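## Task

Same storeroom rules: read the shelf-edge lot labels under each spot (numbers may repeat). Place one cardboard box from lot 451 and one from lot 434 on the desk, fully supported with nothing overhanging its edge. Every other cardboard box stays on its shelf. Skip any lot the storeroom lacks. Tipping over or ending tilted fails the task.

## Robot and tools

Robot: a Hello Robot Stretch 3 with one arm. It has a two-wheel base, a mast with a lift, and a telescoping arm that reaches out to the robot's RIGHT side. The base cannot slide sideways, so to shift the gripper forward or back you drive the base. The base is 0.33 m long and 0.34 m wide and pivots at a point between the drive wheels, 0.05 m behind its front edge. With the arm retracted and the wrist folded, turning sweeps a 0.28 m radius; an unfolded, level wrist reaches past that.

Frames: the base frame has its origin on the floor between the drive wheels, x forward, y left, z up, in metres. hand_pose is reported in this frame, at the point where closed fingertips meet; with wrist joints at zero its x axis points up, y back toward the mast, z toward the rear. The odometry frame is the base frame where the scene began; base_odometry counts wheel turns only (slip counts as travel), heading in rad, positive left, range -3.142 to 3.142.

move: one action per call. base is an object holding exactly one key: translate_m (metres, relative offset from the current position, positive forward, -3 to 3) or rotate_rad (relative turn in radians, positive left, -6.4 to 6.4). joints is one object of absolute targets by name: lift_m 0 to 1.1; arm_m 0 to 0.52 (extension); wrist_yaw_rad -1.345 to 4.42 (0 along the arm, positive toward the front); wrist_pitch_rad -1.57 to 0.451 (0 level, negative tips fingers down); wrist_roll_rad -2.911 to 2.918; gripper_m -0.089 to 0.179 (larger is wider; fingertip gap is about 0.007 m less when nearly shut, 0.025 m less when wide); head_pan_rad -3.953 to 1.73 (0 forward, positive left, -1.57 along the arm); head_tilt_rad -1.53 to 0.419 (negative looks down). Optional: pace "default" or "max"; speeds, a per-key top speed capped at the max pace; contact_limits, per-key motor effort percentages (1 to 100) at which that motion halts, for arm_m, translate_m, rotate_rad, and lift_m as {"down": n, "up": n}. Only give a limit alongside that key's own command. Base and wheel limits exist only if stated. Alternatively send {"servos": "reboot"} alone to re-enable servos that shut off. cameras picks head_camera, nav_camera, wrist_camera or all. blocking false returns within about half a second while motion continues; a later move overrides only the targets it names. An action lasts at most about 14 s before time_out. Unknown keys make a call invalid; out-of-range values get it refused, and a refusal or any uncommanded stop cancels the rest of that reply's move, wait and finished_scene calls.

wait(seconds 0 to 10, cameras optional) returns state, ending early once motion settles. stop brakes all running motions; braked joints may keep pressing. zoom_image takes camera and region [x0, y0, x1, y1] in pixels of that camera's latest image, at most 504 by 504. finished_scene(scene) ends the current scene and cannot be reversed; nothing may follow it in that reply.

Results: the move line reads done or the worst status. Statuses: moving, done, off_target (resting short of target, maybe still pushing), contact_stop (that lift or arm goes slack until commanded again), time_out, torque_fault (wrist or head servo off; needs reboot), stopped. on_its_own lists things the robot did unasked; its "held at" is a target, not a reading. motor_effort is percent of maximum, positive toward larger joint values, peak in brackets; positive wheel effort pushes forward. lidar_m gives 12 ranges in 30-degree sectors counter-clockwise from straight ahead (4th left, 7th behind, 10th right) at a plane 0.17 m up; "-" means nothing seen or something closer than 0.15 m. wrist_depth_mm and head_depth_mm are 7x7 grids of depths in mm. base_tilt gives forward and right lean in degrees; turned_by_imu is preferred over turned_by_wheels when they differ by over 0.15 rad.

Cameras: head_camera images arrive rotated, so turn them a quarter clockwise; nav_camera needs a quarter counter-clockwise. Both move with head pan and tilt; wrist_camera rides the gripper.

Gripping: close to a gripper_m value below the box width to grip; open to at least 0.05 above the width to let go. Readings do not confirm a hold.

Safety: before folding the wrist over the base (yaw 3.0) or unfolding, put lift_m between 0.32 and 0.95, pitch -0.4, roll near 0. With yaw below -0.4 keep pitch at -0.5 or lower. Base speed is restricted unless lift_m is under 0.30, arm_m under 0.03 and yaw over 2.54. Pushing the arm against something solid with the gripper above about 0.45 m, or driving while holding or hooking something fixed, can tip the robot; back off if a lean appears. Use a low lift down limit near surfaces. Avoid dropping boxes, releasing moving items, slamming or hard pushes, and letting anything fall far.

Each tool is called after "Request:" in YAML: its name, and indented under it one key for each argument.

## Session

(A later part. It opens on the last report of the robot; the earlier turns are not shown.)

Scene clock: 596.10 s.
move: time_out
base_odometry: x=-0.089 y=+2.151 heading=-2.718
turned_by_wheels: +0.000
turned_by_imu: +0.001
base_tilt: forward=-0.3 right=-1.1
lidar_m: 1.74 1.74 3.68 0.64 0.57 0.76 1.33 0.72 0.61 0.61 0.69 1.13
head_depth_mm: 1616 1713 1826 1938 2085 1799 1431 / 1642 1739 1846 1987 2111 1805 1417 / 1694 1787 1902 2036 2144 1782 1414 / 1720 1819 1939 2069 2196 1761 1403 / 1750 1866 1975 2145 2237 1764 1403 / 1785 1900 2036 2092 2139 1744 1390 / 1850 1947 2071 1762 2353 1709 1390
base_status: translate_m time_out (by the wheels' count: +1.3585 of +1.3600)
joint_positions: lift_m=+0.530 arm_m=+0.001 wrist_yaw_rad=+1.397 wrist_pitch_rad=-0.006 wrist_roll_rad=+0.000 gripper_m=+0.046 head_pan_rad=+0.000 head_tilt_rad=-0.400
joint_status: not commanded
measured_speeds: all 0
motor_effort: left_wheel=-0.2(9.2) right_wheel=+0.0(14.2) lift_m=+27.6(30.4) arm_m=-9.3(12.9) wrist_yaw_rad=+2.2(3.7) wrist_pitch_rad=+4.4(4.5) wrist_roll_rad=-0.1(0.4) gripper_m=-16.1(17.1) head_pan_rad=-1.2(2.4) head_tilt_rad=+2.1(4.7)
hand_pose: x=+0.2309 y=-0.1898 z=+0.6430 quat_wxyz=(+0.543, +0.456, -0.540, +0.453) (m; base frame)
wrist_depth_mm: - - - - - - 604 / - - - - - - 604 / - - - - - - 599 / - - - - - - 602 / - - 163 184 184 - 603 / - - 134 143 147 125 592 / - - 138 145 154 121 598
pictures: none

Request:
move:
  base: {"translate_m":0.26}

Request:
move:
  base: {"rotate_rad":0.973}
  cameras: ["nav_camera"]

Scene clock: 605.13 s.
move: done
base_odometry: x=-0.326 y=+2.044 heading=-2.718
turned_by_wheels: +0.000
turned_by_imu: +0.000
base_tilt: forward=-0.4 right=-1.2
lidar_m: 1.74 1.49 3.20 1.19 0.65 0.66 1.46 0.79 0.67 0.66 0.75 1.24
head_depth_mm: 1412 1494 1594 1688 1812 1803 1426 / 1435 1524 1617 1739 1867 1801 1414 / 1466 1551 1654 1778 1897 1771 1413 / 1485 1594 1694 1822 1956 1777 1401 / 1523 1627 1745 1849 2018 1755 1396 / 1567 1670 1778 1847 2060 1741 1400 / 1587 1700 1817 1623 1613 1670 1381
base_status: done
joint_positions: lift_m=+0.530 arm_m=+0.001 wrist_yaw_rad=+1.397 wrist_pitch_rad=-0.006 wrist_roll_rad=+0.000 gripper_m=+0.046 head_pan_rad=+0.000 head_tilt_rad=-0.400
joint_status: not commanded
measured_speeds: all 0
motor_effort: left_wheel=+3.4(8.9) right_wheel=+6.5(12.0) lift_m=+26.1(27.4) arm_m=-8.1(9.2) wrist_yaw_rad=+2.0(2.9) wrist_pitch_rad=+4.4(4.5) wrist_roll_rad=-0.1(0.3) gripper_m=-16.4(16.8) head_pan_rad=-1.1(1.9) head_tilt_rad=+2.7(4.0)
hand_pose: x=+0.2309 y=-0.1898 z=+0.6430 quat_wxyz=(+0.543, +0.456, -0.540, +0.453) (m; base frame)
wrist_depth_mm: - - - - - - - / - - - - - - - / - - - - - - - / - - - - - - - / - - 162 183 184 - - / - - 134 142 147 - - / - - 138 145 154 124 -
pictures: none

Scene clock: 607.80 s.
move: done
base_odometry: x=-0.326 y=+2.044 heading=-1.745
turned_by_wheels: +0.973
turned_by_imu: +0.957
base_tilt: forward=-0.3 right=-1.2
lidar_m: 1.89 1.42 0.68 0.65 1.73 0.84 0.67 0.66 0.72 1.10 1.74 1.49
head_depth_mm: 2220 2298 2346 1779 2130 1793 1420 / 2567 2625 2784 1914 2318 1779 1416 / 3107 3144 3293 2511 2443 1783 1404 / 3619 3854 - 3693 2423 1772 1400 / 3491 3664 3882 3695 2380 1765 1408 / 3391 3661 3824 3677 2356 1754 1392 / 3262 3384 3482 3489 2348 1740 1381
base_status: done
joint_positions: lift_m=+0.530 arm_m=+0.001 wrist_yaw_rad=+1.397 wrist_pitch_rad=-0.006 wrist_roll_rad=+0.000 gripper_m=+0.046 head_pan_rad=+0.000 head_tilt_rad=-0.400
joint_status: not commanded
measured_speeds: all 0
motor_effort: left_wheel=-8.6(12.5) right_wheel=+7.7(13.2) lift_m=+26.0(27.0) arm_m=-11.1(11.4) wrist_yaw_rad=+1.6(3.0) wrist_pitch_rad=+4.4(4.5) wrist_roll_rad=-0.3(0.3) gripper_m=-15.9(16.9) head_pan_rad=-1.0(1.4) head_tilt_rad=+3.0(4.6)
hand_pose: x=+0.2309 y=-0.1898 z=+0.6430 quat_wxyz=(+0.543, +0.456, -0.540, +0.453) (m; base frame)
wrist_depth_mm: - - - - - - - / - - - - - - - / - - - - - - - / - - - - - - - / - - 163 184 183 - - / - - 134 142 147 - - / - - 138 144 153 124 -
pictures: nav_camera (sideways)
camera_calibration:
nav_camera: T_world_to_cam=[[0.364871, 0.0170458, 0.930902, -1.17071], [0.0156228, -0.999804, 0.0121841, 0.0341734], [0.930927, 0.0100977, -0.365065, 0.42264], [0, 0, 0, 1]] pos_world=[0.0331762, 0.0498547, 1.24369]

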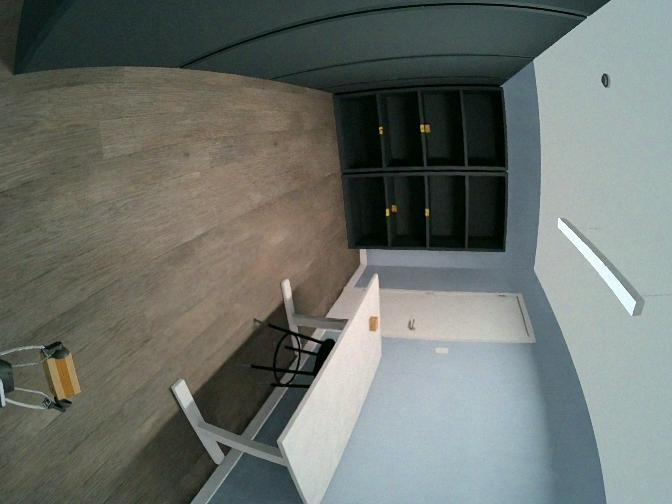

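Request:
move:
  base: {"translate_m":1.34}

Request:
move:
  base: {"rotate_rad":0.397}
  joints: {"lift_m":0.8,"head_pan_rad":-1.57,"head_tilt_rad":-0.5}

Request:
move:
  joints: {"wrist_yaw_rad":0.0}
  speeds: {"wrist_yaw_rad":0.8}
  cameras: ["head_camera","wrist_camera"]

Scene clock: 633.47 s.
move: time_out
base_odometry: x=-0.559 y=+0.724 heading=-1.745
turned_by_wheels: +0.000
turned_by_imu: +0.000
base_tilt: forward=-0.2 right=-1.1
lidar_m: 2.01 2.38 1.32 1.06 1.05 1.14 1.91 1.89 1.56 0.90 0.71 0.66
head_depth_mm: 1564 1613 1653 1679 1117 812 1295 / 1812 1860 1929 1998 1109 878 1422 / 2208 2259 2336 2420 1095 1719 1410 / 2542 2720 2868 3003 2380 1770 1409 / 2433 2552 2674 2829 2377 1751 1400 / 2376 2548 2714 2814 2377 1746 1388 / 2271 2419 2562 2743 2368 1738 1388
base_status: translate_m time_out (by the wheels' count: +1.3398 of +1.3400)
joint_positions: lift_m=+0.530 arm_m=+0.001 wrist_yaw_rad=+1.397 wrist_pitch_rad=-0.006 wrist_roll_rad=+0.000 gripper_m=+0.046 head_pan_rad=+0.000 head_tilt_rad=-0.400
joint_status: not commanded
measured_speeds: all 0
motor_effort: left_wheel=+0.0(10.3) right_wheel=-0.2(13.7) lift_m=+23.9(26.2) arm_m=-10.7(13.4) wrist_yaw_rad=+2.5(3.3) wrist_pitch_rad=+4.4(4.5) wrist_roll_rad=-0.3(0.4) gripper_m=-16.0(16.9) head_pan_rad=-0.1(1.5) head_tilt_rad=+2.0(4.2)
hand_pose: x=+0.2309 y=-0.1898 z=+0.6430 quat_wxyz=(+0.543, +0.456, -0.540, +0.453) (m; base frame)
wrist_depth_mm: - - - - - - - / - - - - - - - / - - - - - - - / - - - - - - - / - - 162 184 184 498 - / - - 134 142 146 - - / - - 138 145 153 124 720
pictures: none

not run: a stop that you did not command came earlier in this reply.

not run: a stop that you did not command came earlier in this reply.

Request:
move:
  base: {"rotate_rad":0.397}
  joints: {"lift_m":0.8,"head_pan_rad":-1.57,"head_tilt_rad":-0.5}

Request:
move:
  joints: {"wrist_yaw_rad":0.0}
  speeds: {"wrist_yaw_rad":0.8}
  cameras: ["head_camera","wrist_camera"]

Scene clock: 644.77 s.
move: done
base_odometry: x=-0.559 y=+0.724 heading=-1.349
turned_by_wheels: +0.397
turned_by_imu: +0.390
base_tilt: forward=-0.4 right=-1.1
lidar_m: 2.38 1.48 1.09 1.05 1.09 1.96 1.89 1.75 0.90 0.72 0.66 1.12
head_depth_mm: 1027 1108 1198 1285 959 732 1192 / 1019 1103 1199 1291 949 729 1219 / 1025 1107 1203 1273 941 724 1214 / 1018 1105 1198 1264 933 718 1212 / 1018 1103 1197 1261 923 716 1091 / 1016 1107 1198 1269 919 711 1233 / 1016 1097 1193 1265 912 707 958
base_status: done
joint_positions: lift_m=+0.800 arm_m=+0.001 wrist_yaw_rad=+1.397 wrist_pitch_rad=-0.006 wrist_roll_rad=+0.000 gripper_m=+0.046 head_pan_rad=-1.572 head_tilt_rad=-0.500
joint_status: all done
measured_speeds: all 0
motor_effort: left_wheel=-8.4(13.0) right_wheel=+9.3(12.0) lift_m=+31.8(34.1) arm_m=-11.6(12.3) wrist_yaw_rad=+2.2(3.5) wrist_pitch_rad=+4.4(4.5) wrist_roll_rad=-0.1(0.3) gripper_m=-16.1(16.8) head_pan_rad=+3.3(6.5) head_tilt_rad=-4.7(7.8)
hand_pose: x=+0.2309 y=-0.1898 z=+0.9130 quat_wxyz=(+0.543, +0.457, -0.540, +0.453) (m; base frame)
wrist_depth_mm: - - - - - - - / - - - - - - - / - - - - - - - / - - - - - - - / - - 162 184 170 - 610 / - - 134 142 146 - - / - - 138 145 153 122 -
pictures: none

Scene clock: 647.13 s.
move: done
base_odometry: x=-0.559 y=+0.724 heading=-1.349
turned_by_wheels: +0.000
turned_by_imu: +0.000
base_tilt: forward=-0.3 right=-1.3
lidar_m: 2.38 1.48 1.09 1.05 1.08 1.96 1.89 1.75 0.90 0.71 0.66 1.12
head_depth_mm: 1019 1110 1204 1282 956 731 1191 / 1021 1101 1202 1282 953 729 1228 / 1024 1101 1204 1278 941 659 622 / 1020 1101 1203 1267 932 481 303 / 1020 1107 1198 1264 923 670 1064 / 1021 1100 1201 1263 918 709 1229 / 1019 1101 1199 1264 911 704 959
base_status: not commanded
joint_positions: lift_m=+0.800 arm_m=+0.001 wrist_yaw_rad=+0.003 wrist_pitch_rad=-0.006 wrist_roll_rad=+0.000 gripper_m=+0.046 head_pan_rad=-1.570 head_tilt_rad=-0.500
joint_status: all done
measured_speeds: all 0
motor_effort: left_wheel=-7.8(8.7) right_wheel=+9.0(10.2) lift_m=+31.7(32.2) arm_m=-13.0(13.2) wrist_yaw_rad=-3.6(6.5) wrist_pitch_rad=+4.4(4.5) wrist_roll_rad=+0.0(0.3) gripper_m=-16.1(16.8) head_pan_rad=+3.2(4.1) head_tilt_rad=-4.5(5.5)
hand_pose: x=-0.0207 y=-0.4016 z=+0.9130 quat_wxyz=(+0.707, +0.004, -0.707, -0.002) (m; base frame)
wrist_depth_mm: - - - - - - - / - - - - - - - / - - - - - - - / - - - - - - - / - - 157 170 157 - - / - - 134 142 147 - - / - - 138 144 152 108 -
pictures: head_camera (sideways), wrist_camera
camera_calibration:
head_camera: T_world_to_cam=[[-0.0465724, 0.432321, -0.900517, 1.18757], [0.997507, -0.0277193, -0.064896, 0.0779905], [-0.0530176, -0.901294, -0.429952, 0.515476], [0, 0, 0, 1]] pos_world=[0.00484103, -0.0466526, 1.29612]
wrist_camera: T_world_to_cam=[[-0.998856, -0.0470575, -0.00851403, -0.0251888], [-0.00140781, 0.206895, -0.978362, 1.00886], [0.0478008, -0.977231, -0.206725, -0.0365969], [0, 0, 0, 1]] pos_world=[-0.0219903, -0.245677, 0.979248]

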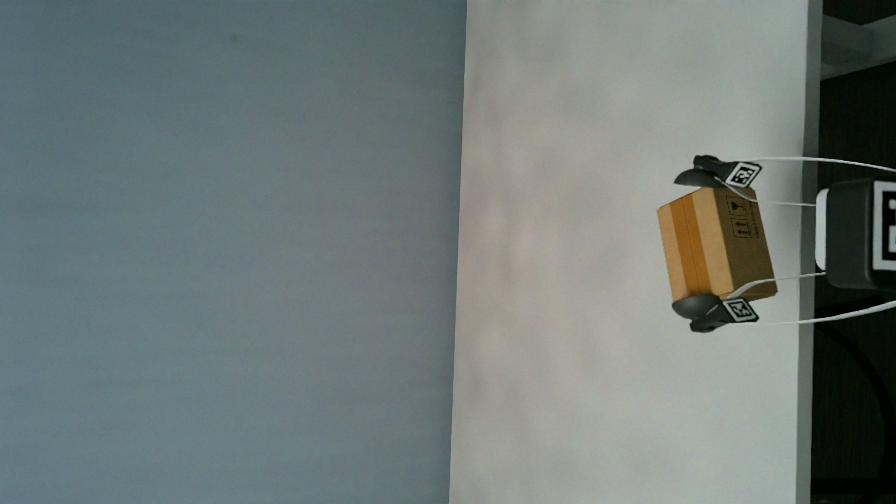

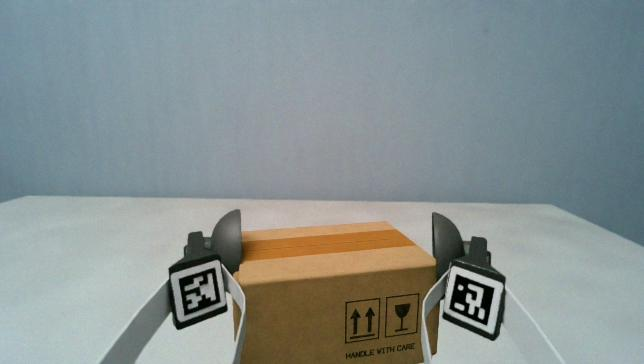

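Request:
move:
  joints: {"arm_m":0.3}

Request:
move:
  joints: {"lift_m":0.68}

Request:
move:
  joints: {"lift_m":0.635}
  speeds: {"lift_m":0.03}
  contact_limits: {"lift_m":{"down":12}}
  cameras: ["wrist_camera","head_camera"]

Scene clock: 657.20 s.
move: done
base_odometry: x=-0.559 y=+0.724 heading=-1.349
turned_by_wheels: +0.000
turned_by_imu: +0.000
base_tilt: forward=-0.3 right=-1.2
lidar_m: 2.38 1.48 1.09 1.04 1.09 1.96 1.89 1.75 0.90 0.71 0.67 1.12
head_depth_mm: 1026 1106 1200 1290 958 732 297 / 1022 1103 1201 1284 875 371 622 / 1023 1102 1200 1266 481 657 1219 / 1024 1102 1204 1267 555 673 1211 / 1020 1097 1203 1264 926 715 1094 / 1018 1104 1200 1263 918 712 1226 / 1020 1105 1199 1258 912 707 956
base_status: not commanded
joint_positions: lift_m=+0.800 arm_m=+0.300 wrist_yaw_rad=+0.003 wrist_pitch_rad=-0.006 wrist_roll_rad=+0.000 gripper_m=+0.046 head_pan_rad=-1.570 head_tilt_rad=-0.500
joint_status: all done
measured_speeds: all 0
motor_effort: left_wheel=-8.3(8.9) right_wheel=+9.6(10.3) lift_m=+25.5(32.0) arm_m=+13.5(15.3) wrist_yaw_rad=-2.8(4.4) wrist_pitch_rad=+4.4(4.5) wrist_roll_rad=+0.0(0.3) gripper_m=-16.4(16.7) head_pan_rad=+3.1(3.9) head_tilt_rad=-4.4(5.2)
hand_pose: x=-0.0207 y=-0.7011 z=+0.9130 quat_wxyz=(+0.707, +0.004, -0.707, -0.002) (m; base frame)
wrist_depth_mm: - - - - - - - / - - - - - - - / - - - - - - - / - - - - - - - / - - 157 170 157 - - / - - 134 142 146 - - / - - 138 145 152 108 -
pictures: none

Scene clock: 659.13 s.
move: done
base_odometry: x=-0.559 y=+0.724 heading=-1.349
turned_by_wheels: +0.000
turned_by_imu: +0.000
base_tilt: forward=-0.3 right=-1.4
lidar_m: 2.38 1.48 1.09 1.05 1.08 1.96 1.89 1.75 0.90 0.71 0.66 1.13
head_depth_mm: 1019 1103 1206 1292 960 734 1166 / 1023 1103 1204 1279 947 706 411 / 1023 1101 1202 1263 944 524 1210 / 1021 1103 1202 1268 828 547 1204 / 1020 1103 1206 1258 924 715 1099 / 1018 1105 1198 1258 919 709 1227 / 1021 1101 1201 1258 913 708 961
base_status: not commanded
joint_positions: lift_m=+0.680 arm_m=+0.300 wrist_yaw_rad=+0.003 wrist_pitch_rad=-0.006 wrist_roll_rad=+0.000 gripper_m=+0.046 head_pan_rad=-1.570 head_tilt_rad=-0.500
joint_status: all done
measured_speeds: all 0
motor_effort: left_wheel=-7.8(8.5) right_wheel=+9.8(10.0) lift_m=+24.4(26.9) arm_m=+12.2(13.5) wrist_yaw_rad=-2.8(4.6) wrist_pitch_rad=+4.3(4.5) wrist_roll_rad=-0.1(0.3) gripper_m=-16.0(16.7) head_pan_rad=+3.1(3.7) head_tilt_rad=-3.4(4.5)
hand_pose: x=-0.0207 y=-0.7011 z=+0.7930 quat_wxyz=(+0.707, +0.004, -0.707, -0.002) (m; base frame)
wrist_depth_mm: - - - - - - - / - - - - - - - / - - - - - - - / - - - - - - - / - - 157 170 157 - - / - - 134 142 147 - - / - - 138 145 152 108 -
pictures: none

Scene clock: 661.27 s.
move: contact_stop
base_odometry: x=-0.559 y=+0.724 heading=-1.349
turned_by_wheels: +0.000
turned_by_imu: +0.000
base_tilt: forward=-0.4 right=-1.2
lidar_m: 2.38 1.48 1.08 1.05 1.09 1.96 1.89 1.75 0.90 0.71 0.66 1.12
head_depth_mm: 1021 1106 1200 1288 954 731 1186 / 1021 1104 1202 1283 945 726 467 / 1019 1102 1203 1270 939 545 542 / 1016 1102 1203 1270 931 560 1208 / 1018 1102 1201 1258 928 714 1101 / 1016 1100 1201 1267 923 710 1232 / 1020 1106 1202 1262 912 707 956
base_status: not commanded
joint_positions: lift_m=+0.649 arm_m=+0.300 wrist_yaw_rad=+0.001 wrist_pitch_rad=+0.019 wrist_roll_rad=-0.001 gripper_m=+0.046 head_pan_rad=-1.570 head_tilt_rad=-0.500
joint_status: lift_m contact_stop (moved -0.031 of -0.045)
measured_speeds: all 0
on_its_own: lift_m is slack since a contact_stop (your +0.635 is given up)
motor_effort: left_wheel=-2.9(8.5) right_wheel=+4.6(10.4) lift_m=+26.3(26.3) arm_m=+10.0(12.6) wrist_yaw_rad=-1.4(4.2) wrist_pitch_rad=-0.2(6.0) wrist_roll_rad=+0.2(0.8) gripper_m=-16.3(16.7) head_pan_rad=+2.5(3.6) head_tilt_rad=-2.9(4.2)
contact_limits: lift_m down 12 (down: maximum 72; up: maximum 65)
hand_pose: x=-0.0212 y=-0.7016 z=+0.7690 quat_wxyz=(+0.708, -0.006, -0.707, +0.007) (m; base frame)
wrist_depth_mm: - - - - - - - / - - - - - - - / - - - - - - - / - - - - - - - / - - 156 169 157 - - / - - 134 142 147 - - / - - 137 145 152 108 -
pictures: head_camera (sideways), wrist_camera
camera_calibration:
head_camera: T_world_to_cam=[[-0.0466511, 0.432519, -0.900417, 1.18745], [0.997509, -0.0275795, -0.0649295, 0.0780404], [-0.0529163, -0.901203, -0.430155, 0.515744], [0, 0, 0, 1]] pos_world=[0.00484108, -0.0466517, 1.29611]
wrist_camera: T_world_to_cam=[[-0.998954, -0.0452054, -0.00685039, -0.0409644], [-0.00148726, 0.181877, -0.98332, 0.91627], [0.0456973, -0.982282, -0.181754, -0.38233], [0, 0, 0, 1]] pos_world=[-0.0220874, -0.544057, 0.831216]

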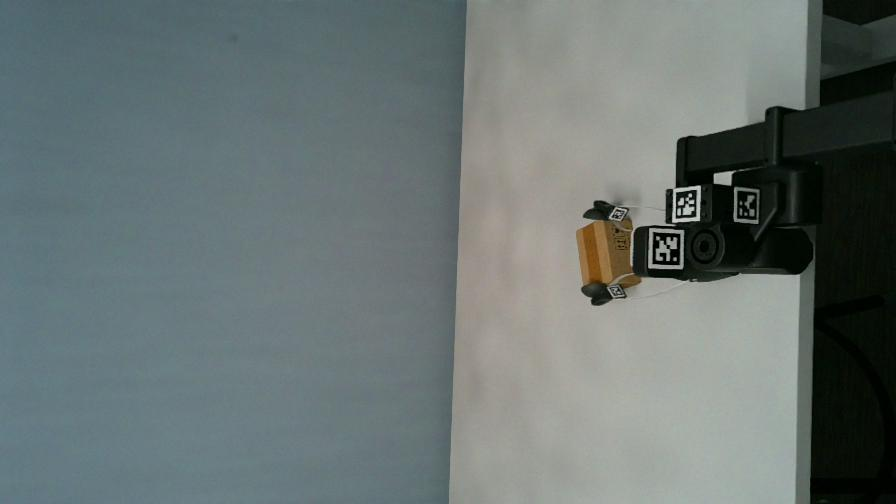

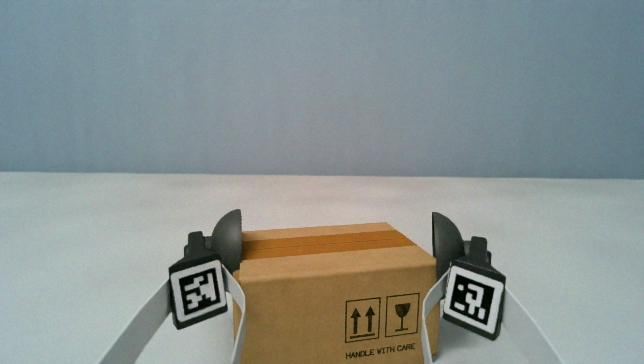

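Request:
move:
  joints: {"lift_m":0.652}

Request:
move:
  joints: {"gripper_m":0.179}

Request:
move:
  joints: {"arm_m":0.04}
  cameras: ["wrist_camera","nav_camera"]

Scene clock: 665.47 s.
move: done
base_odometry: x=-0.559 y=+0.724 heading=-1.349
turned_by_wheels: +0.000
turned_by_imu: +0.000
base_tilt: forward=-0.4 right=-1.2
lidar_m: 2.38 1.48 1.09 1.05 1.09 1.96 1.89 1.76 0.90 0.71 0.67 1.12
head_depth_mm: 1023 1107 1202 1287 958 734 1189 / 1021 1104 1207 1285 951 727 463 / 1020 1102 1207 1265 945 543 541 / 1022 1107 1204 1263 933 557 1211 / 1018 1103 1200 1264 923 715 1094 / 1021 1103 1199 1261 920 711 1223 / 1018 1101 1198 1264 912 709 961
base_status: not commanded
joint_positions: lift_m=+0.652 arm_m=+0.300 wrist_yaw_rad=+0.001 wrist_pitch_rad=+0.011 wrist_roll_rad=-0.001 gripper_m=+0.046 head_pan_rad=-1.570 head_tilt_rad=-0.500
joint_status: all done
measured_speeds: all 0
motor_effort: left_wheel=-3.1(3.4) right_wheel=+4.8(5.3) lift_m=+28.9(31.5) arm_m=+5.9(6.7) wrist_yaw_rad=-0.8(2.3) wrist_pitch_rad=+1.2(1.6) wrist_roll_rad=+0.1(0.3) gripper_m=-16.2(16.4) head_pan_rad=+2.5(3.2) head_tilt_rad=-2.0(2.8)
hand_pose: x=-0.0212 y=-0.7015 z=+0.7695 quat_wxyz=(+0.708, -0.003, -0.707, +0.004) (m; base frame)
wrist_depth_mm: - - - - - - - / - - - - - - - / - - - - - - - / - - - - - - - / - - 155 168 156 - - / - - 134 142 147 - - / - - 138 144 152 108 -
pictures: none

Scene clock: 667.33 s.
move: done
base_odometry: x=-0.559 y=+0.724 heading=-1.349
turned_by_wheels: +0.000
turned_by_imu: +0.000
base_tilt: forward=-0.4 right=-1.3
lidar_m: 2.38 1.48 1.09 1.05 1.09 1.96 1.89 1.75 0.90 0.71 0.66 1.12
head_depth_mm: 1023 1102 1202 1276 957 733 1187 / 1016 1103 1204 1279 948 727 463 / 1020 1103 1204 1263 941 542 540 / 1019 1104 1196 1267 933 558 1214 / 1021 1104 1201 1268 926 711 1101 / 1020 1098 1198 1271 921 710 1223 / 1023 1100 1199 1263 915 709 951
base_status: not commanded
joint_positions: lift_m=+0.652 arm_m=+0.300 wrist_yaw_rad=+0.001 wrist_pitch_rad=+0.005 wrist_roll_rad=-0.001 gripper_m=+0.179 head_pan_rad=-1.570 head_tilt_rad=-0.500
joint_status: all done
measured_speeds: all 0
motor_effort: left_wheel=-3.0(3.5) right_wheel=+4.5(5.8) lift_m=+23.3(29.2) arm_m=+3.4(6.3) wrist_yaw_rad=-1.1(2.8) wrist_pitch_rad=+2.2(2.3) wrist_roll_rad=-0.2(0.6) gripper_m=+0.4(82.8) head_pan_rad=+2.6(3.3) head_tilt_rad=-2.0(2.7)
hand_pose: x=-0.0212 y=-0.7013 z=+0.7680 quat_wxyz=(+0.708, -0.001, -0.707, +0.002) (m; base frame)
wrist_depth_mm: - - - - - - - / - - - - - - - / - - - - - - - / - - - - - - - / - 143 - 177 164 - - / - 126 135 142 148 - - / - - 138 145 153 - 105
pictures: none

Scene clock: 670.47 s.
move: done
base_odometry: x=-0.559 y=+0.724 heading=-1.349
turned_by_wheels: +0.000
turned_by_imu: +0.000
base_tilt: forward=-0.4 right=-1.2
lidar_m: 2.38 1.48 1.09 1.05 1.09 1.97 1.89 1.76 0.90 0.71 0.67 1.13
head_depth_mm: 1022 1109 1204 1287 959 732 1192 / 1019 1106 1200 1283 949 726 1221 / 1021 1106 1197 1264 945 724 1208 / 1018 1105 1204 1263 935 719 1210 / 1020 1100 1198 1268 927 716 1060 / 1022 1102 1198 1262 920 712 1221 / 1023 1101 1201 1255 913 706 961
base_status: not commanded
joint_positions: lift_m=+0.652 arm_m=+0.040 wrist_yaw_rad=+0.001 wrist_pitch_rad=+0.004 wrist_roll_rad=-0.001 gripper_m=+0.179 head_pan_rad=-1.570 head_tilt_rad=-0.500
joint_status: all done
measured_speeds: all 0
motor_effort: left_wheel=-3.4(3.5) right_wheel=+4.5(5.9) lift_m=+29.9(31.5) arm_m=-12.5(14.3) wrist_yaw_rad=-1.2(2.9) wrist_pitch_rad=+2.4(2.5) wrist_roll_rad=+0.0(0.4) gripper_m=+1.2(1.2) head_pan_rad=+2.4(3.2) head_tilt_rad=-1.3(2.4)
hand_pose: x=-0.0212 y=-0.4413 z=+0.7678 quat_wxyz=(+0.708, -0.001, -0.707, +0.002) (m; base frame)
wrist_depth_mm: - - - - - - - / - - - - - - - / - - - - - - - / - - - 401 - - - / - 143 - - - - - / - 126 - - - - - / - - - - - - 105
pictures: nav_camera (sideways), wrist_camera
camera_calibration:
nav_camera: T_world_to_cam=[[0.0173975, -0.456298, 0.889657, -1.11475], [-0.999789, -0.0176352, 0.0105063, 0.0426376], [0.0108953, -0.889652, -0.456509, 0.547314], [0, 0, 0, 1]] pos_world=[0.0560594, -0.0209891, 1.24115]
wrist_camera: T_world_to_cam=[[-0.998954, -0.0451033, -0.00751226, -0.0286511], [-0.00148376, 0.196183, -0.980566, 0.871973], [0.0457005, -0.97953, -0.196044, -0.114657], [0, 0, 0, 1]] pos_world=[-0.0220874, -0.284669, 0.832334]

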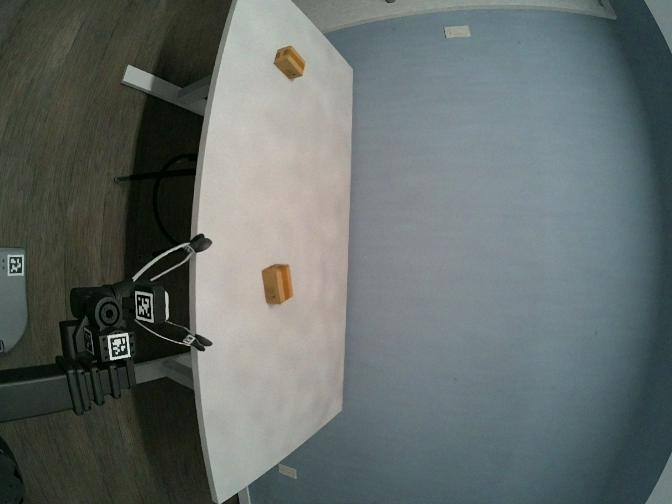

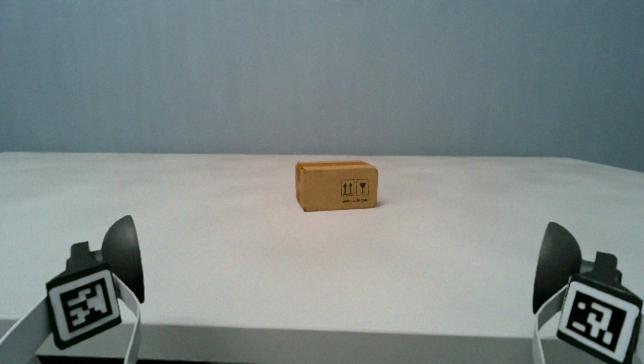

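Both boxes are on the desk.

Request:
finished_scene:
  scene: 2

The scene is finished: the task was done.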